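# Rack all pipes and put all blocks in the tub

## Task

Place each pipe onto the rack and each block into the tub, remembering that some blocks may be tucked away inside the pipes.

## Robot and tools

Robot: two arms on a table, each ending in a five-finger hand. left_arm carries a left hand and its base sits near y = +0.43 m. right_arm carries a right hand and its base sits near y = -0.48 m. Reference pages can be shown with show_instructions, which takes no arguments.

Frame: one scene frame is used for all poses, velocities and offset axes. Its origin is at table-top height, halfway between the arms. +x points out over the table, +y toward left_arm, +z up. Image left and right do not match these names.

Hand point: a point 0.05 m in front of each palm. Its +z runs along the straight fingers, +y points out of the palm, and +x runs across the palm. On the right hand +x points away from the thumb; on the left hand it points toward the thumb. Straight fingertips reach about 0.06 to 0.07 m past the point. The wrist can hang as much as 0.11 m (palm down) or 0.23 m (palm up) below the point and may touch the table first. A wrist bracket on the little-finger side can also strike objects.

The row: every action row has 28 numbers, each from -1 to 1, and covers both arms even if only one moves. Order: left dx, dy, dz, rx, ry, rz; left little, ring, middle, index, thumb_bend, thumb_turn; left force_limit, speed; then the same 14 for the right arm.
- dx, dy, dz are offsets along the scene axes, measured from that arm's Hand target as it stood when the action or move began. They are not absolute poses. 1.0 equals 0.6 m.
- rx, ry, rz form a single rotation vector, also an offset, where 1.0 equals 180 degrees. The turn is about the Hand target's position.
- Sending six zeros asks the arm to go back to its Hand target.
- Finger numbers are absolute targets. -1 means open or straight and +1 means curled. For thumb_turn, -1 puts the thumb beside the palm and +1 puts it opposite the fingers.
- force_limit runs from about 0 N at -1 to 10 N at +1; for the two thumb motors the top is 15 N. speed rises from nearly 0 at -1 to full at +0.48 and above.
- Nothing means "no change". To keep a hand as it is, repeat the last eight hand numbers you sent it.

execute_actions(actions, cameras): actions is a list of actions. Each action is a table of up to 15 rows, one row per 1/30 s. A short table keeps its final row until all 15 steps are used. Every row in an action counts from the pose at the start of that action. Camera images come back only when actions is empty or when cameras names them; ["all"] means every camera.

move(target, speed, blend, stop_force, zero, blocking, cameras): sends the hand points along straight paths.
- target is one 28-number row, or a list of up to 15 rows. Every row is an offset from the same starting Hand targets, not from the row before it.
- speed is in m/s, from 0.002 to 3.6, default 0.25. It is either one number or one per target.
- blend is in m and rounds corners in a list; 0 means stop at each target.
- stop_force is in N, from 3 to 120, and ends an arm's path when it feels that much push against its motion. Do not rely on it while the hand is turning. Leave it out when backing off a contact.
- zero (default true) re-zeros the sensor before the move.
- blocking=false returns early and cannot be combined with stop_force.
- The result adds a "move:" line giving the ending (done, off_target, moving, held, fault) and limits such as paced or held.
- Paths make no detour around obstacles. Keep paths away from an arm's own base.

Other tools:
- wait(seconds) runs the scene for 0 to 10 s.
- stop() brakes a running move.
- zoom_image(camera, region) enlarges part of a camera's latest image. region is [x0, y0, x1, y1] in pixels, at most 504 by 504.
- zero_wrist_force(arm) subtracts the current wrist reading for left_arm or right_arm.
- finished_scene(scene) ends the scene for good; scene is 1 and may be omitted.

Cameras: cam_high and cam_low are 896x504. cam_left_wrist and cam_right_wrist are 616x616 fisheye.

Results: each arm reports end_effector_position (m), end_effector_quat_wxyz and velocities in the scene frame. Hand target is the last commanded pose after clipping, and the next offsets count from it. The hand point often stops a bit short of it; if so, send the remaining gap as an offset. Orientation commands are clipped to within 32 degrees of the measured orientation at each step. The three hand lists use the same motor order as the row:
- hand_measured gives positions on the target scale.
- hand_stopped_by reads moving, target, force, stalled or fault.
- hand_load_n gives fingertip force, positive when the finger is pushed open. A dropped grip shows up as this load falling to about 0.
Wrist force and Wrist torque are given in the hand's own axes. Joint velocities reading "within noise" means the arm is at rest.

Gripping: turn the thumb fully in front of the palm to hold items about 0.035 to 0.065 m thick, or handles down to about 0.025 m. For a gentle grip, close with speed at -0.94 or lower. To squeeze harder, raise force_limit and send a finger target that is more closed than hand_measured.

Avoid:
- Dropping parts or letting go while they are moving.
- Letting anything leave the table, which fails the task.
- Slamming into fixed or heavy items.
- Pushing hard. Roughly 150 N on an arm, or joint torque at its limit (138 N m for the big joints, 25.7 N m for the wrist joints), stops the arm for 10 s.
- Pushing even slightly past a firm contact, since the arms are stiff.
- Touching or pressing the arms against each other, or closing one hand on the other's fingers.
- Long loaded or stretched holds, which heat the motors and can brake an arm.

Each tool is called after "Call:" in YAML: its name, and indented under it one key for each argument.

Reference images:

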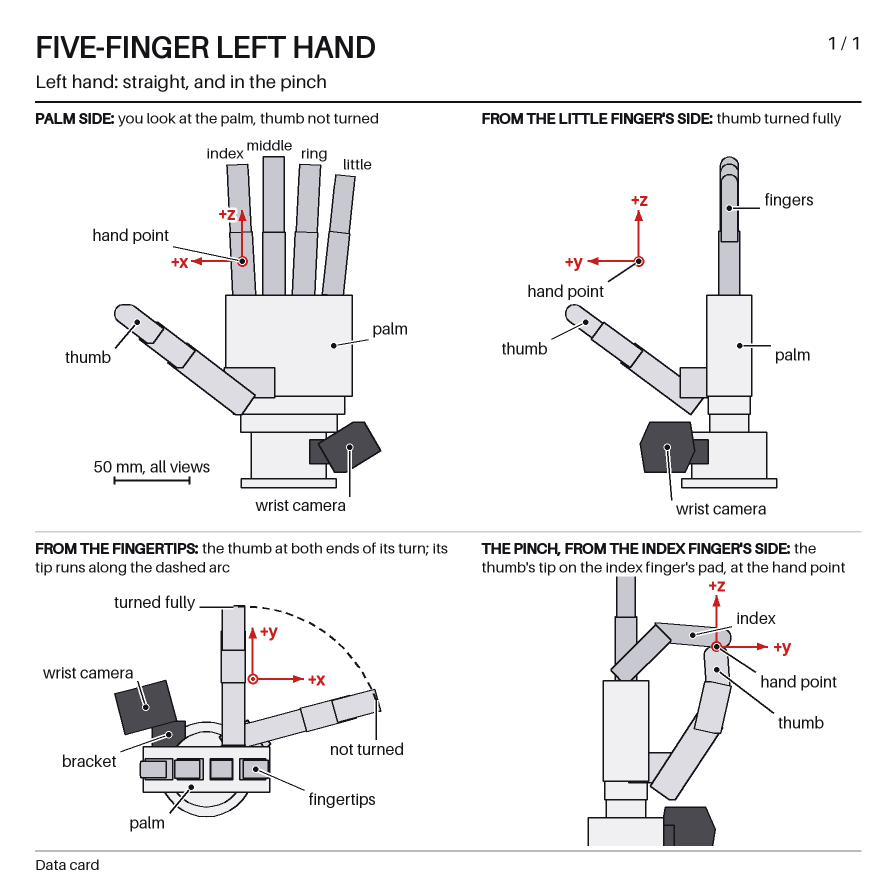

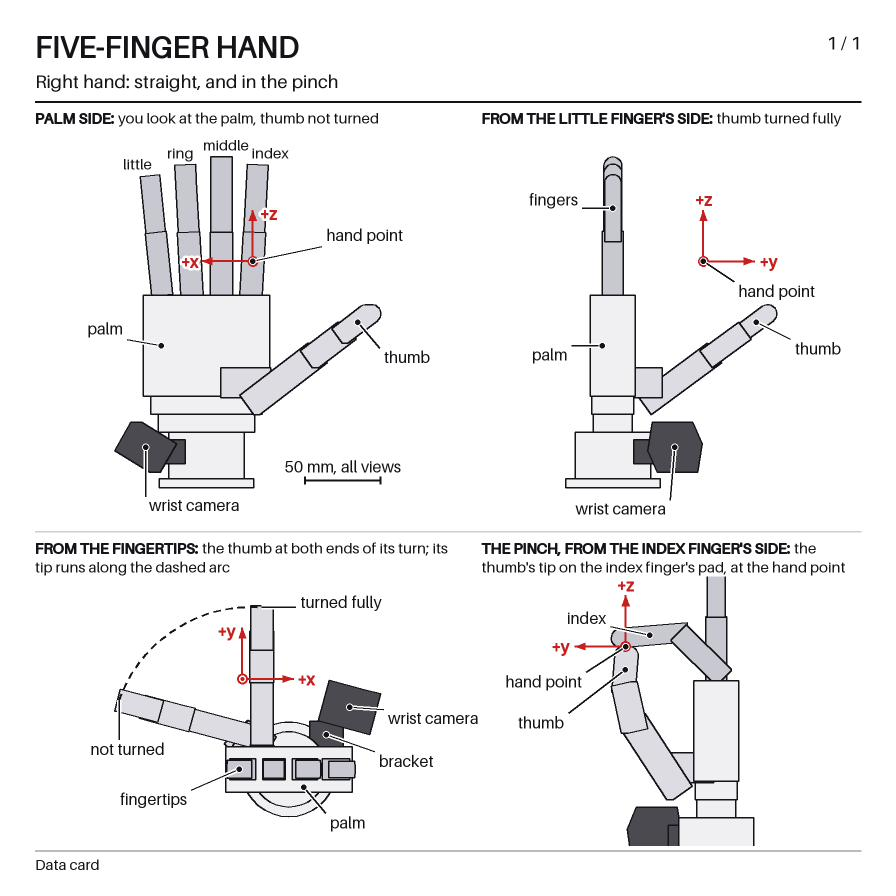

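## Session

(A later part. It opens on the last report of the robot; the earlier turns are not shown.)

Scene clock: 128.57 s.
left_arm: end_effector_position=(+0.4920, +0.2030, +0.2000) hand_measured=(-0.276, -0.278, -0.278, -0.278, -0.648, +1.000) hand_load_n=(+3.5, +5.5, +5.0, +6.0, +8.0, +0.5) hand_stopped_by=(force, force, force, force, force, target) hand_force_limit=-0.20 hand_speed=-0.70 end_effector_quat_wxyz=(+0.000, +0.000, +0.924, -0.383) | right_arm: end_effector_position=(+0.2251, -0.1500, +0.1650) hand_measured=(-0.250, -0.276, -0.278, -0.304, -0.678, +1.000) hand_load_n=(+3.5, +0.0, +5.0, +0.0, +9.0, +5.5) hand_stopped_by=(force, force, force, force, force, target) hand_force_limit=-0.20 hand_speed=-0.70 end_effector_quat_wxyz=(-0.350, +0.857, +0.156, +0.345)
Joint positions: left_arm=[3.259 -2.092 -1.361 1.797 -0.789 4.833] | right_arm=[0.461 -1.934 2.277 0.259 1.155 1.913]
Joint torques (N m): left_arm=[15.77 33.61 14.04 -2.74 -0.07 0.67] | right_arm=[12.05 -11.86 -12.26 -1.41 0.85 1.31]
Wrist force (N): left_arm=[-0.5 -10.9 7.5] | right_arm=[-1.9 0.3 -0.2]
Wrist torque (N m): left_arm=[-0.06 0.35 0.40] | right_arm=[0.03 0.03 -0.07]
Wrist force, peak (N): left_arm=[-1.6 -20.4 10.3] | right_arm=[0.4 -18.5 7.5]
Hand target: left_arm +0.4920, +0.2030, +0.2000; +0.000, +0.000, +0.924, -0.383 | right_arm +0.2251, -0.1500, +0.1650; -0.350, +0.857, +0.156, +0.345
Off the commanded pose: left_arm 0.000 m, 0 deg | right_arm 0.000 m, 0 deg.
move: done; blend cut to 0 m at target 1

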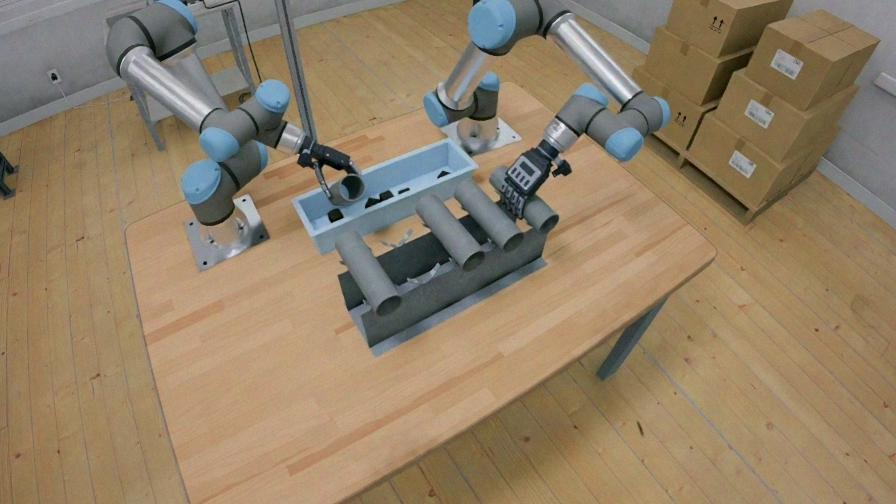

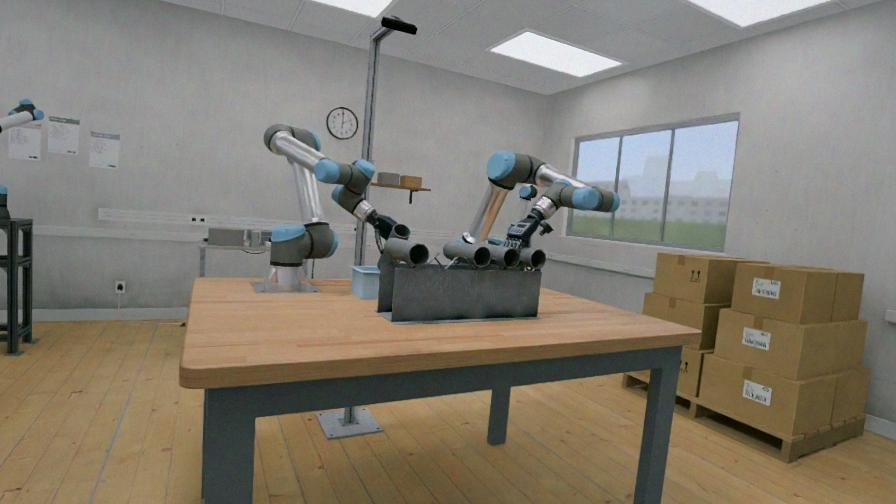

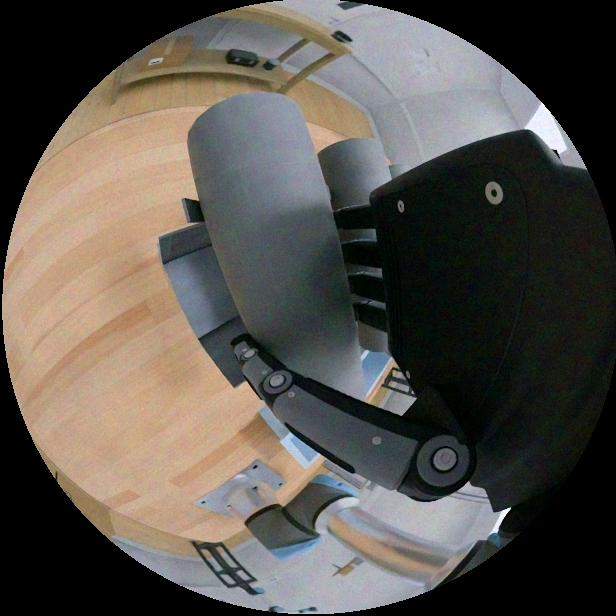

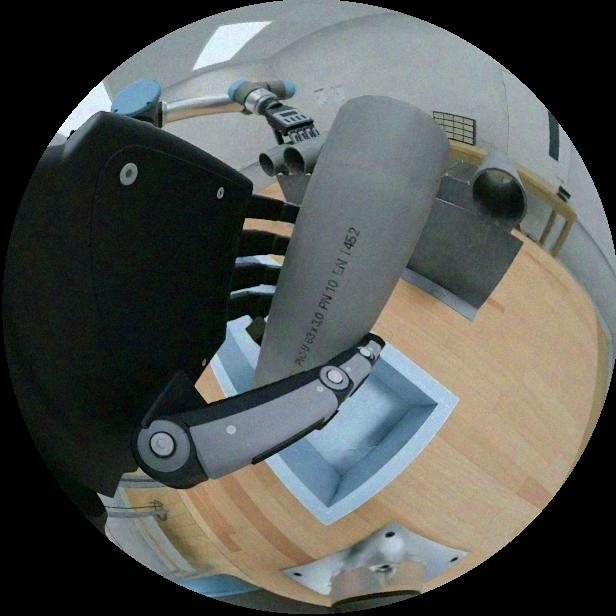

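Call:
move:
  target:
    - [0,0,0.15,0,0,0,0.5,0.5,0.5,0.5,0.6,1,-0.2,-0.7,0.0582,0.0167,0.125,0,0.25,0,0.5,0.5,0.5,0.5,0.6,1,-0.2,-0.7]
    - [-0.32,-0.0883,0.1833,0,0,0,0.5,0.5,0.5,0.5,0.6,1,-0.2,-0.7,0.2248,0.0417,0.225,0,0.25,0,0.5,0.5,0.5,0.5,0.6,1,-0.2,-0.7]
    - [-0.4033,-0.1467,0.0667,0,-0.05,0,0.5,0.5,0.5,0.5,0.6,1,-0.2,-0.7,0.4447,0.06,0.175,0,0.25,0,0.5,0.5,0.5,0.5,0.6,1,-0.2,-0.7]
    - [-0.445,-0.1467,-0.0583,0,-0.25,0,0.5,0.5,0.5,0.5,0.6,1,-0.2,-0.7,0.4447,0.06,0.0833,0,0.25,0,0.5,0.5,0.5,0.5,0.6,1,-0.2,-0.7]
  speed: 0.25
  blend: [0.03, 0.04, 0.02, 0]
  cameras: ["all"]

Call:
zoom_image:
  camera: "cam_high"
  region: [280, 120, 520, 280]

Call:
zoom_image:
  camera: "cam_low"
  region: [380, 200, 560, 290]

Scene clock: 135.27 s.
left_arm: end_effector_position=(+0.2250, +0.1150, +0.1651) hand_measured=(-0.276, -0.278, -0.276, -0.278, -0.650, +1.000) hand_load_n=(+0.5, +2.0, +2.0, +4.0, +10.5, +2.0) hand_stopped_by=(force, force, force, force, force, target) hand_force_limit=-0.20 hand_speed=-0.70 end_effector_quat_wxyz=(+0.354, +0.147, +0.854, -0.353) | right_arm: end_effector_position=(+0.4919, -0.1140, +0.2150) hand_measured=(-0.250, -0.276, -0.278, -0.304, -0.678, +1.000) hand_load_n=(+3.5, +0.0, +5.0, +0.0, +9.0, +4.5) hand_stopped_by=(force, force, force, force, force, target) hand_force_limit=-0.20 hand_speed=-0.70 end_effector_quat_wxyz=(-0.382, +0.924, +0.010, -0.010)
Joint positions: left_arm=[2.718 -1.129 -2.327 2.874 -1.143 4.364] | right_arm=[0.161 -0.921 1.055 1.294 0.796 1.787]
Joint torques (N m): left_arm=[-8.72 -6.67 10.13 1.59 -1.72 -1.25] | right_arm=[6.09 -33.75 -10.94 0.89 -2.72 1.4]
Wrist force (N): left_arm=[-0.4 1.9 1.6] | right_arm=[-2.0 0.8 -0.9]
Wrist torque (N m): left_arm=[0.13 0.30 -0.17] | right_arm=[0.12 0.17 0.03]
Wrist force, peak (N): left_arm=[-0.2 -11.5 7.4] | right_arm=[-2.4 0.3 -1.2]
Hand target: left_arm +0.2250, +0.1150, +0.1650; +0.354, +0.147, +0.854, -0.353 | right_arm +0.4919, -0.1140, +0.2150; -0.382, +0.924, +0.010, -0.010
Off the commanded pose: left_arm 0.000 m, 0 deg | right_arm 0.000 m, 0 deg.
move: done

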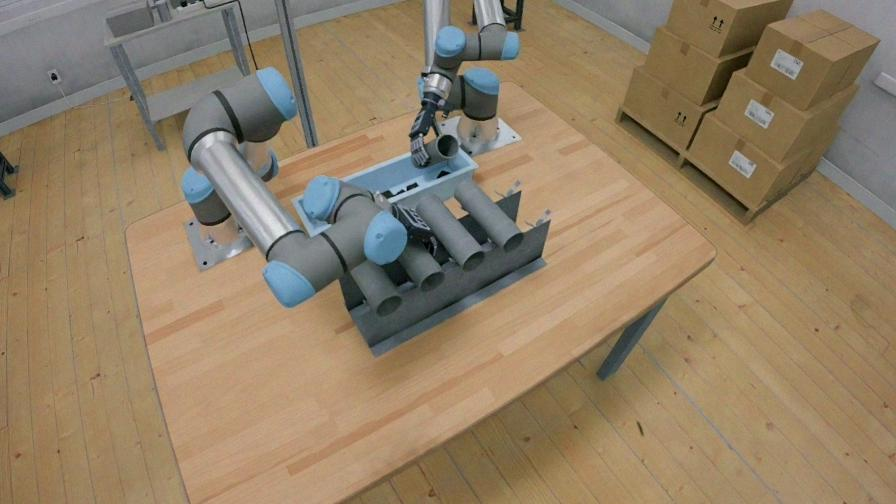

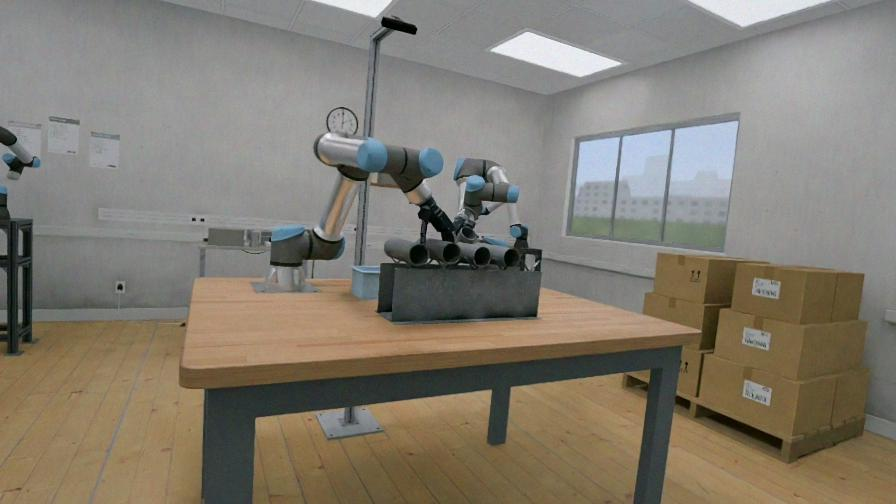

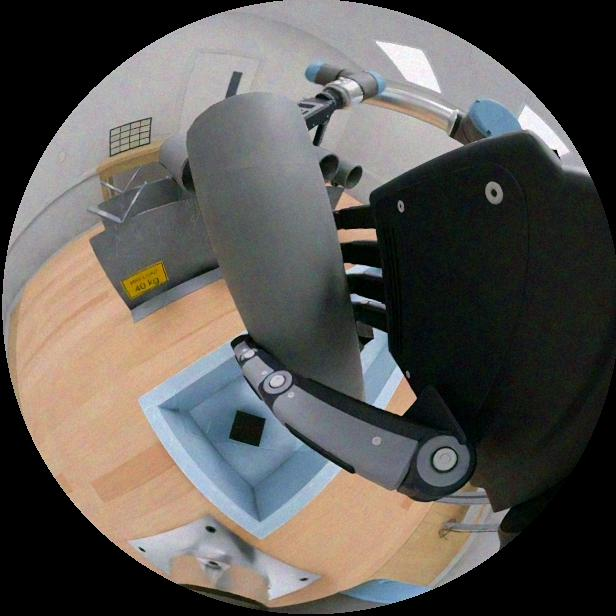

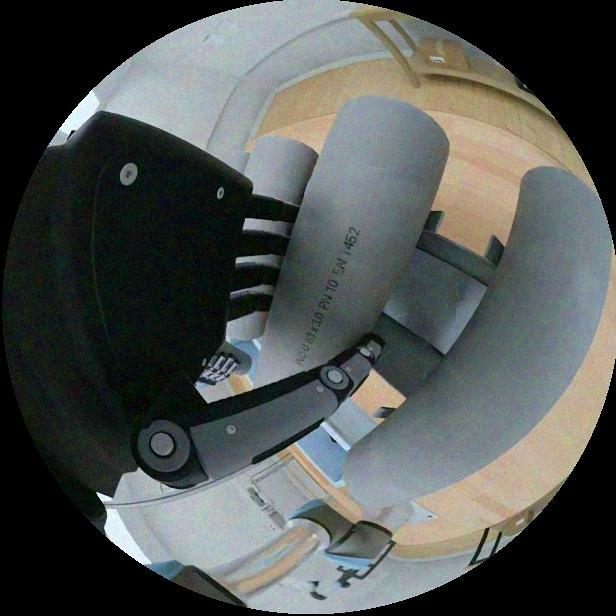

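Scaled by 2.100 from the camera's 896x504 image, which has a finer 1280x720 frame.

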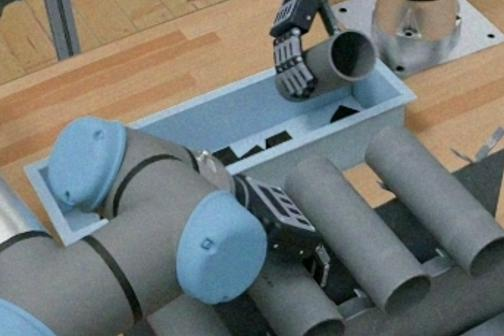

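Scaled by 2.800 from the camera's 896x504 image, which has a finer 1280x720 frame.

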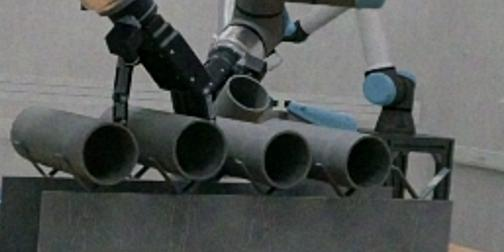

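Call:
zoom_image:
  camera: "cam_high"
  region: [380, 110, 480, 210]

Call:
zoom_image:
  camera: "cam_left_wrist"
  region: [180, 300, 420, 500]

Call:
zoom_image:
  camera: "cam_low"
  region: [440, 215, 500, 265]

Scaled by 5.040 from the camera's 896x504 image, which has a finer 1280x720 frame.

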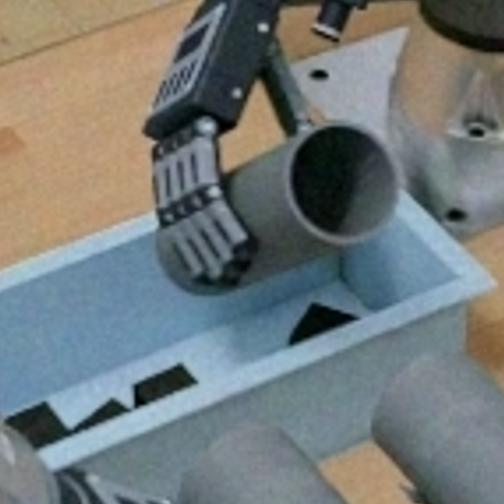

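Scaled by 2.100 from the camera's 616x616 image, which has a finer 880x880 frame.

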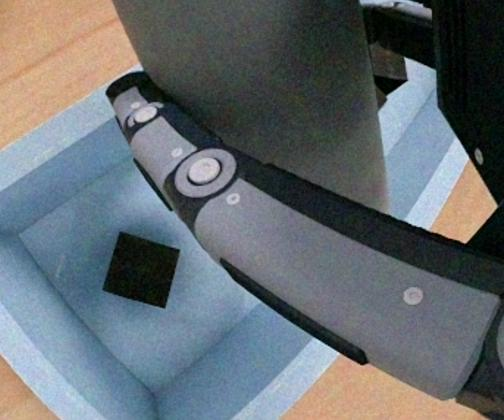

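Scaled by 8.400 from the camera's 896x504 image, which has a finer 1280x720 frame.

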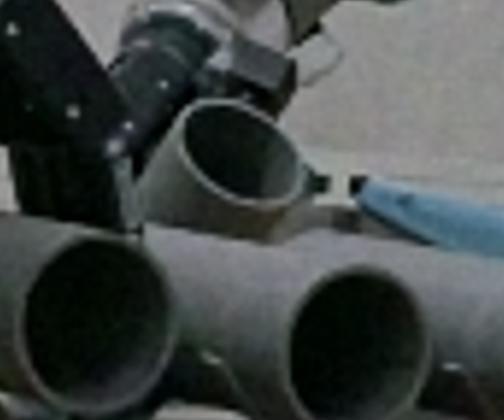

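Call:
move:
  target: [0,0,0,0,0,0,0.5,0.5,0.5,0.5,0.6,1,-0.2,-0.7,0,0,-0.0142,0,0,0,0.5,0.5,0.5,0.5,0.6,1,-0.2,-0.7]
  speed: 0.05
  stop_force: 8
  cameras: ["cam_low"]

Call:
zoom_image:
  camera: "cam_low"
  region: [380, 200, 560, 290]

Scene clock: 138.40 s.
left_arm: end_effector_position=(+0.2249, +0.1150, +0.1650) hand_measured=(-0.276, -0.278, -0.276, -0.278, -0.650, +1.000) hand_load_n=(+0.5, +2.0, +2.0, +4.0, +10.5, +1.5) hand_stopped_by=(force, force, force, force, force, target) hand_force_limit=-0.20 hand_speed=-0.70 end_effector_quat_wxyz=(+0.354, +0.147, +0.854, -0.353) | right_arm: end_effector_position=(+0.4919, -0.1140, +0.2068) hand_measured=(-0.250, -0.276, -0.278, -0.304, -0.676, +1.000) hand_load_n=(+6.5, +0.5, +9.0, +2.0, +3.5, +0.5) hand_stopped_by=(force, force, force, force, force, target) hand_force_limit=-0.20 hand_speed=-0.70 end_effector_quat_wxyz=(-0.382, +0.924, +0.010, -0.010)
Joint positions: left_arm=[2.718 -1.129 -2.327 2.874 -1.143 4.364] | right_arm=[0.161 -0.918 1.071 1.275 0.796 1.787]
Joint torques (N m): left_arm=[-9.36 -6.13 19.71 1.56 -1.6 -1.15] | right_arm=[-10.86 -44.84 -22.46 3.87 2.27 -0.52]
Wrist force (N): left_arm=[-0.6 2.0 1.6] | right_arm=[-0.1 -14.1 3.8]
Wrist torque (N m): left_arm=[0.14 0.34 -0.19] | right_arm=[-0.19 0.07 -0.45]
Wrist force, peak (N): left_arm=[-0.6 2.3 1.6] | right_arm=[0.9 -16.1 3.2]
Hand target: left_arm +0.2250, +0.1150, +0.1650; +0.354, +0.147, +0.854, -0.353 | right_arm +0.4919, -0.1140, +0.2068; -0.382, +0.924, +0.010, -0.010
Off the commanded pose: left_arm 0.000 m, 0 deg | right_arm 0.000 m, 0 deg.
move: contact (right_arm)
Images, in order (width x height): cam_low 896x504.

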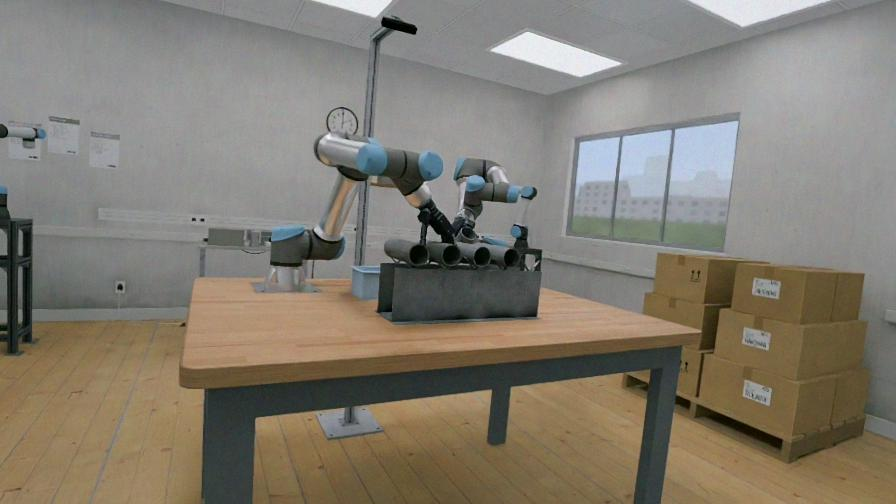

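Scaled by 2.800 from the camera's 896x504 image, which has a finer 1280x720 frame.

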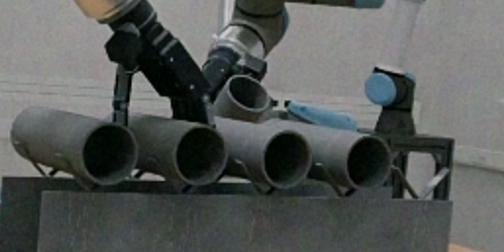

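Call:
move:
  target:
    - [0.0417,0,0.125,0,0.25,0,0.5,0.5,0.5,0.5,0.6,1,-0.2,-0.7,0,0,0,0,0,0,-0.55,-0.55,-0.55,-0.55,-1,1,-0.2,-0.3]
    - [0.175,0.0917,0.2417,0,0.25,0,0.5,0.5,0.5,0.5,0.6,1,-0.2,-0.7,0,0,0.155,0,0,0,-0.55,-0.55,-0.55,-0.55,-1,1,-0.2,-0.3]
    - [0.445,0.1467,0.175,0,0.25,0,0.5,0.5,0.5,0.5,0.6,1,-0.2,-0.7,-0.12,-0.2767,0.205,0,0,0,-0.55,-0.55,-0.55,-0.55,-1,1,-0.2,-0.3]
    - [0.445,0.1467,0.0833,0,0.25,0,0.5,0.5,0.5,0.5,0.6,1,-0.2,-0.7,-0.12,-0.2767,0.205,0,0,0,-0.55,-0.55,-0.55,-0.55,-1,1,-0.2,-0.3]
  speed: 0.25
  blend: [0, 0.03, 0.02, 0]
  cameras: ["all"]

Call:
zoom_image:
  camera: "cam_high"
  region: [280, 120, 490, 250]

Call:
zoom_image:
  camera: "cam_low"
  region: [380, 200, 560, 290]

Scene clock: 143.83 s.
left_arm: end_effector_position=(+0.4919, +0.2030, +0.2151) hand_measured=(-0.276, -0.278, -0.276, -0.278, -0.650, +1.000) hand_load_n=(+0.5, +2.0, +2.0, +4.0, +10.5, +1.5) hand_stopped_by=(force, force, force, force, force, target) hand_force_limit=-0.20 hand_speed=-0.70 end_effector_quat_wxyz=(+0.000, +0.000, +0.924, -0.382) | right_arm: end_effector_position=(+0.4199, -0.2800, +0.3298) hand_measured=(-0.550, -0.550, -0.550, -0.550, -1.000, +1.000) hand_load_n=(+0.0, +0.0, +0.0, +0.0, +0.0, +0.0) hand_stopped_by=(target, target, target, target, target, target) hand_force_limit=-0.20 hand_speed=-0.30 end_effector_quat_wxyz=(-0.382, +0.924, +0.010, -0.010)
Joint positions: left_arm=[3.259 -2.081 -1.337 1.763 -0.789 4.833] | right_arm=[-0.18 -1.25 1.342 1.672 0.805 1.31]
Joint torques (N m): left_arm=[-9.72 31.27 8.03 -1.13 2.83 -1.33] | right_arm=[-12.96 -37.78 -10.63 3.56 -2.63 -1.4]
Wrist force (N): left_arm=[-0.9 1.7 1.3] | right_arm=[-2.1 -0.6 -1.7]
Wrist torque (N m): left_arm=[0.13 0.22 0.00] | right_arm=[0.05 0.20 -0.01]
Wrist force, peak (N): left_arm=[-0.6 3.3 2.5] | right_arm=[0.0 -14.4 3.7]
Hand target: left_arm +0.4920, +0.2030, +0.2150; +0.000, +0.000, +0.924, -0.383 | right_arm +0.4199, -0.2800, +0.3298; -0.382, +0.924, +0.010, -0.010
Off the commanded pose: left_arm 0.000 m, 0 deg | right_arm 0.000 m, 0 deg.
move: done

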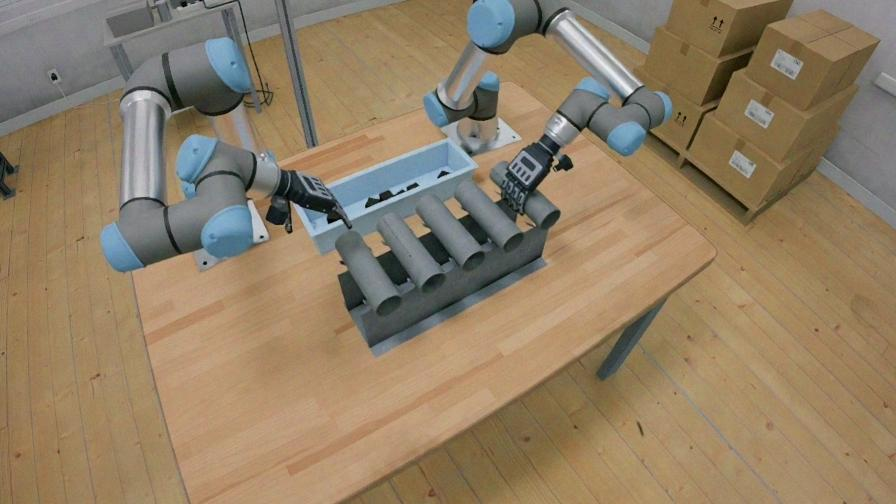

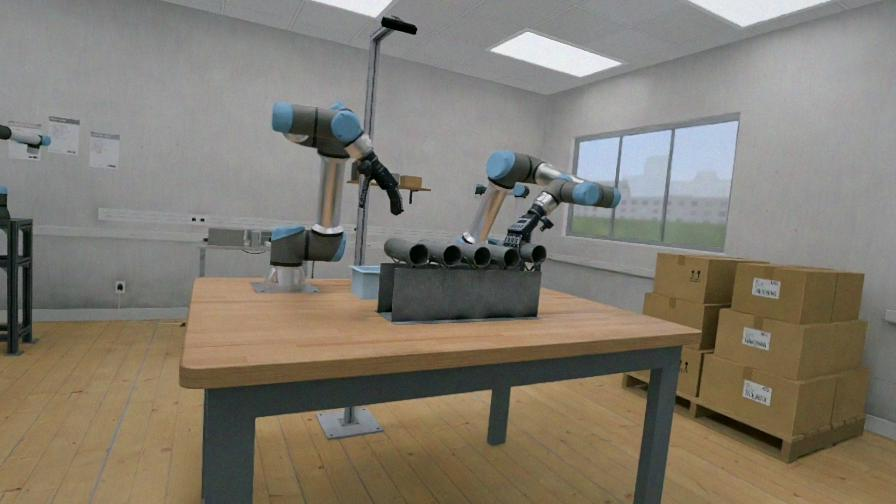

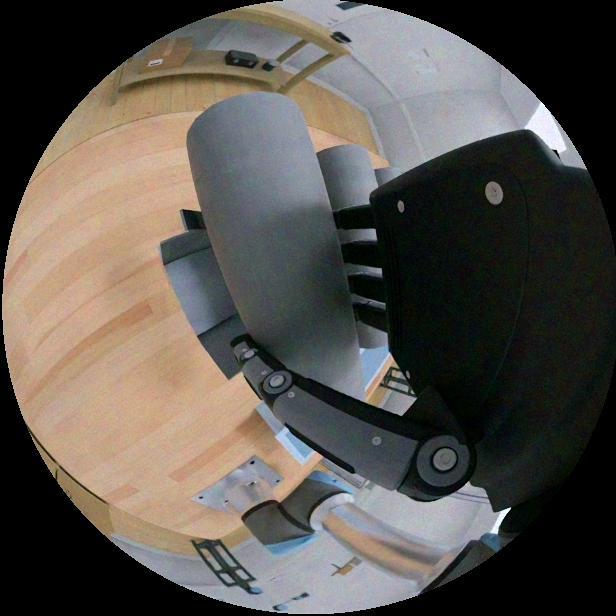

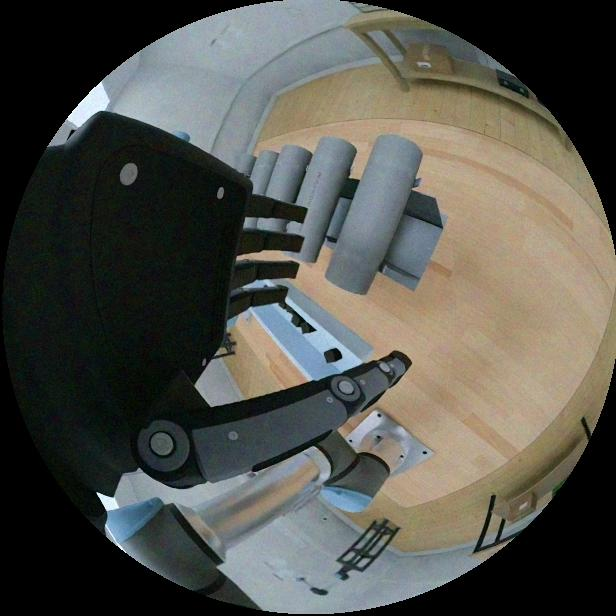

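Scaled by 2.400 from the camera's 896x504 image, which has a finer 1280x720 frame.

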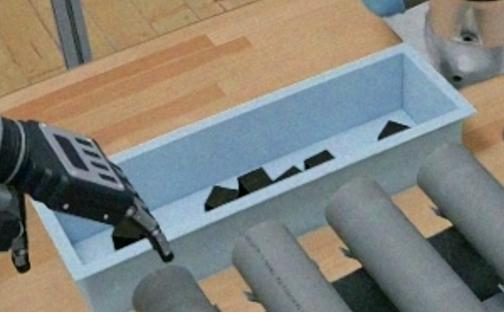

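Scaled by 2.800 from the camera's 896x504 image, which has a finer 1280x720 frame.

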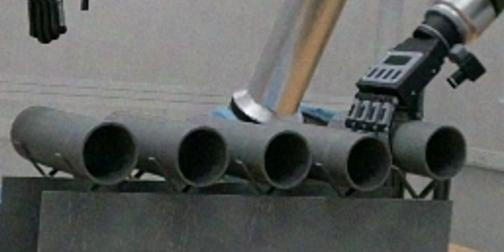

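Call:
move:
  target: [0,0,-0.0267,0,0,0,0.5,0.5,0.5,0.5,0.6,1,-0.2,-0.7,0,0,0,0,0,0,-0.55,-0.55,-0.55,-0.55,-1,1,-0.2,-0.3]
  speed: 0.05
  stop_force: 8
  cameras: ["cam_low"]

Call:
zoom_image:
  camera: "cam_low"
  region: [380, 200, 560, 290]

Scene clock: 145.93 s.
left_arm: end_effector_position=(+0.4920, +0.2030, +0.1990) hand_measured=(-0.276, -0.278, -0.276, -0.278, -0.650, +1.000) hand_load_n=(+1.5, +3.0, +2.5, +5.0, +6.0, +0.5) hand_stopped_by=(force, force, force, force, force, target) hand_force_limit=-0.20 hand_speed=-0.70 end_effector_quat_wxyz=(+0.000, +0.000, +0.924, -0.383) | right_arm: end_effector_position=(+0.4199, -0.2800, +0.3298) hand_measured=(-0.550, -0.550, -0.550, -0.550, -1.000, +1.000) hand_load_n=(+0.0, +0.0, +0.0, +0.0, +0.5, +0.0) hand_stopped_by=(target, target, target, target, target, target) hand_force_limit=-0.20 hand_speed=-0.30 end_effector_quat_wxyz=(-0.382, +0.924, +0.010, -0.010)
Joint positions: left_arm=[3.259 -2.092 -1.363 1.799 -0.789 4.833] | right_arm=[-0.18 -1.25 1.342 1.672 0.805 1.31]
Joint torques (N m): left_arm=[-1.67 29.08 6.35 -0.38 -1.99 -0.45] | right_arm=[-13.2 -38.12 -9.75 3.49 -2.68 -1.37]
Wrist force (N): left_arm=[-1.6 -8.9 2.5] | right_arm=[-2.1 -0.2 -2.0]
Wrist torque (N m): left_arm=[-0.12 0.16 0.26] | right_arm=[0.11 0.21 0.00]
Wrist force, peak (N): left_arm=[-1.6 -9.4 2.1] | right_arm=[-2.3 -0.5 -1.9]
Hand target: left_arm +0.4920, +0.2030, +0.1990; +0.000, +0.000, +0.924, -0.383 | right_arm +0.4199, -0.2800, +0.3298; -0.382, +0.924, +0.010, -0.010
Off the commanded pose: left_arm 0.000 m, 0 deg | right_arm 0.000 m, 0 deg.
move: done
Images, in order (width x height): cam_low 896x504.

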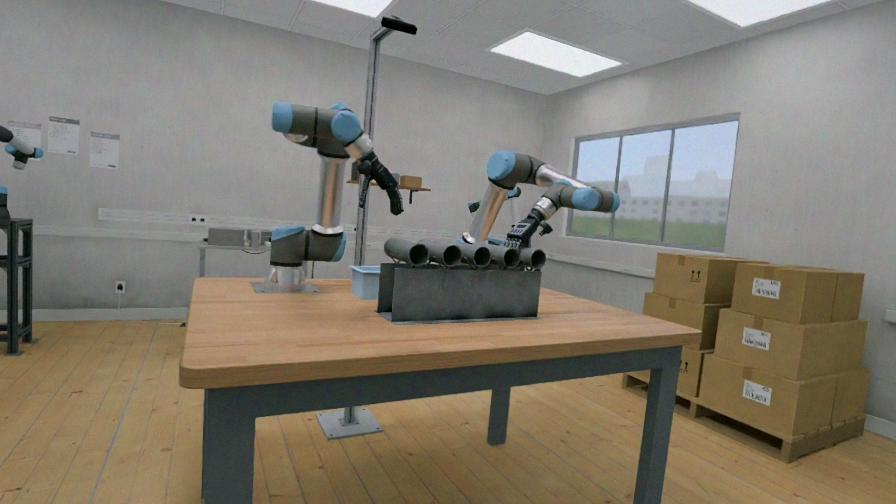

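Scaled by 2.800 from the camera's 896x504 image, which has a finer 1280x720 frame.

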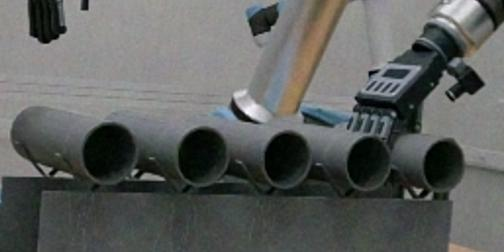

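Call:
move:
  target:
    - [0,0,0,0,0,0,-0.55,-0.55,-0.55,-0.55,-1,1,-0.2,-0.3,0,0,0,0,0,0,-0.55,-0.55,-0.55,-0.55,-1,1,-0.2,-0.3]
    - [0,0.01,0.17,0,0,0,-0.55,-0.55,-0.55,-0.55,-1,1,-0.2,-0.3,0,0,0,0,0,0,-0.55,-0.55,-0.55,-0.55,-1,1,-0.2,-0.3]
  speed: 0.15
  cameras: ["all"]

Call:
zoom_image:
  camera: "cam_high"
  region: [280, 120, 590, 330]

Call:
zoom_image:
  camera: "cam_low"
  region: [380, 200, 560, 290]

Call:
zoom_image:
  camera: "cam_left_wrist"
  region: [160, 140, 420, 400]

Scene clock: 148.33 s.
left_arm: end_effector_position=(+0.4919, +0.2090, +0.3010) hand_measured=(-0.550, -0.550, -0.550, -0.550, -1.000, +1.000) hand_load_n=(+0.0, +0.0, +0.0, +0.0, -0.5, +0.0) hand_stopped_by=(target, target, target, target, target, target) hand_force_limit=-0.20 hand_speed=-0.30 end_effector_quat_wxyz=(+0.000, +0.000, +0.924, -0.383) | right_arm: end_effector_position=(+0.4199, -0.2800, +0.3298) hand_measured=(-0.550, -0.550, -0.550, -0.550, -1.000, +1.000) hand_load_n=(+0.0, +0.0, +0.0, +0.0, +0.0, +0.0) hand_stopped_by=(target, target, target, target, target, target) hand_force_limit=-0.20 hand_speed=-0.30 end_effector_quat_wxyz=(-0.382, +0.924, +0.010, -0.010)
Joint positions: left_arm=[3.271 -2.041 -1.178 1.552 -0.79 4.85] | right_arm=[-0.18 -1.25 1.342 1.672 0.805 1.31]
Joint torques (N m): left_arm=[10.33 30.13 29.64 -3.5 -1.01 1.57] | right_arm=[-12.72 -38.51 -10.24 3.54 -2.72 -1.32]
Wrist force (N): left_arm=[-0.8 0.6 0.4] | right_arm=[-2.0 -0.3 -2.0]
Wrist torque (N m): left_arm=[0.11 0.18 -0.09] | right_arm=[0.10 0.18 0.01]
Wrist force, peak (N): left_arm=[-1.7 -9.1 2.3] | right_arm=[-2.2 -0.3 -2.0]
Hand target: left_arm +0.4920, +0.2090, +0.3010; +0.000, +0.000, +0.924, -0.383 | right_arm +0.4199, -0.2800, +0.3298; -0.382, +0.924, +0.010, -0.010
Off the commanded pose: left_arm 0.000 m, 0 deg | right_arm 0.000 m, 0 deg.
move: done

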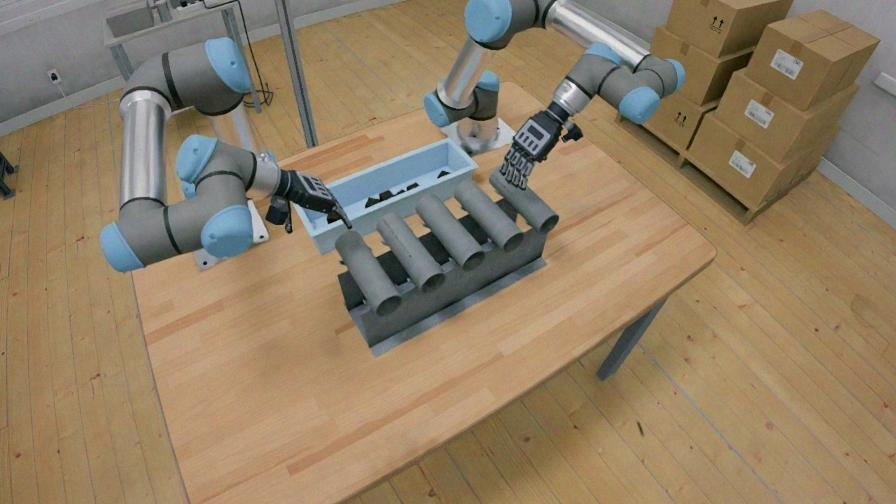

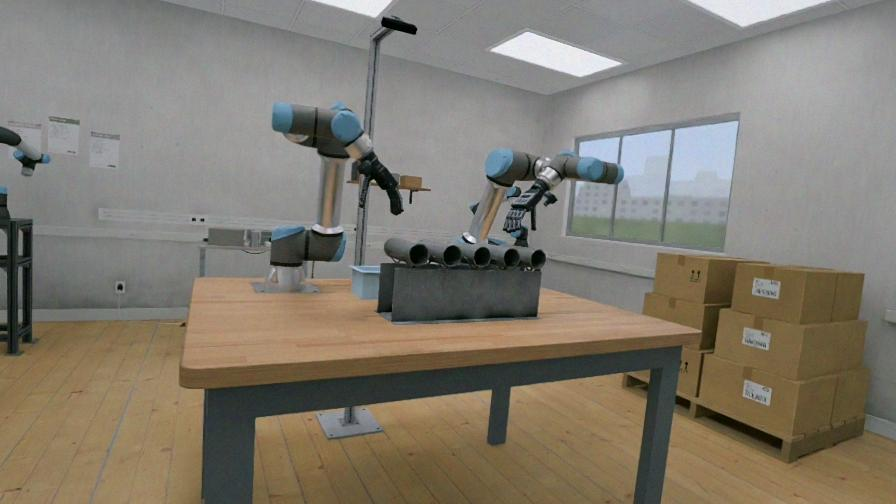

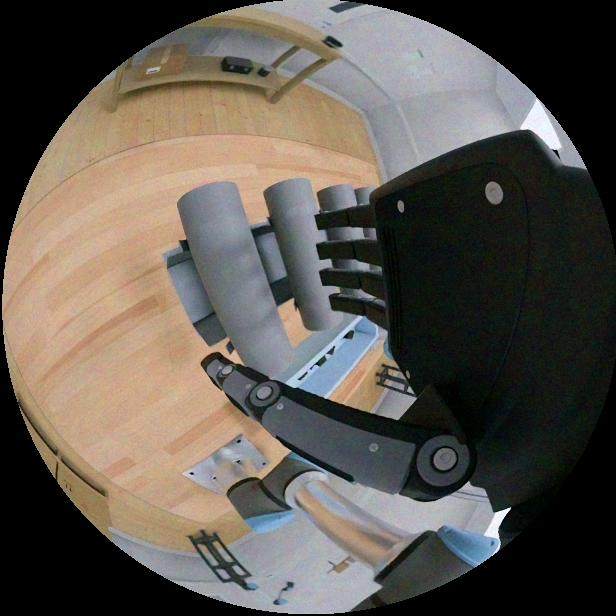

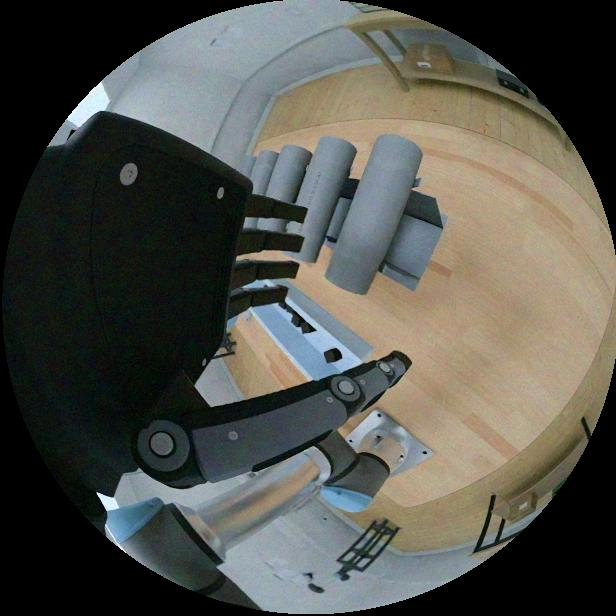

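Scaled by 1.626 from the camera's 896x504 image, which has a finer 1280x720 frame.

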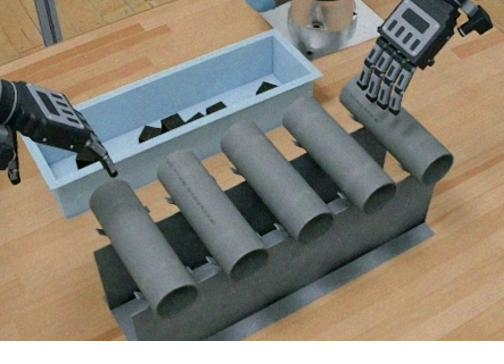

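Scaled by 2.800 from the camera's 896x504 image, which has a finer 1280x720 frame.

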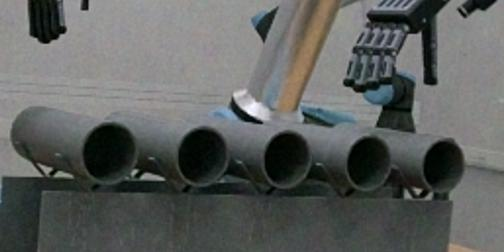

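Scaled by 1.938 from the camera's 616x616 image, which has a finer 880x880 frame.

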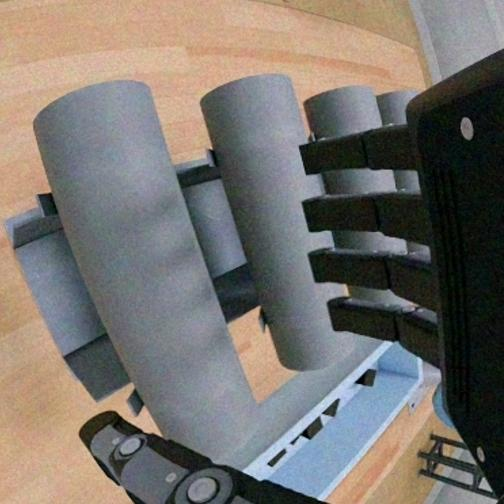

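Call:
finished_scene:
  scene: 1

The scene is finished: the task was done.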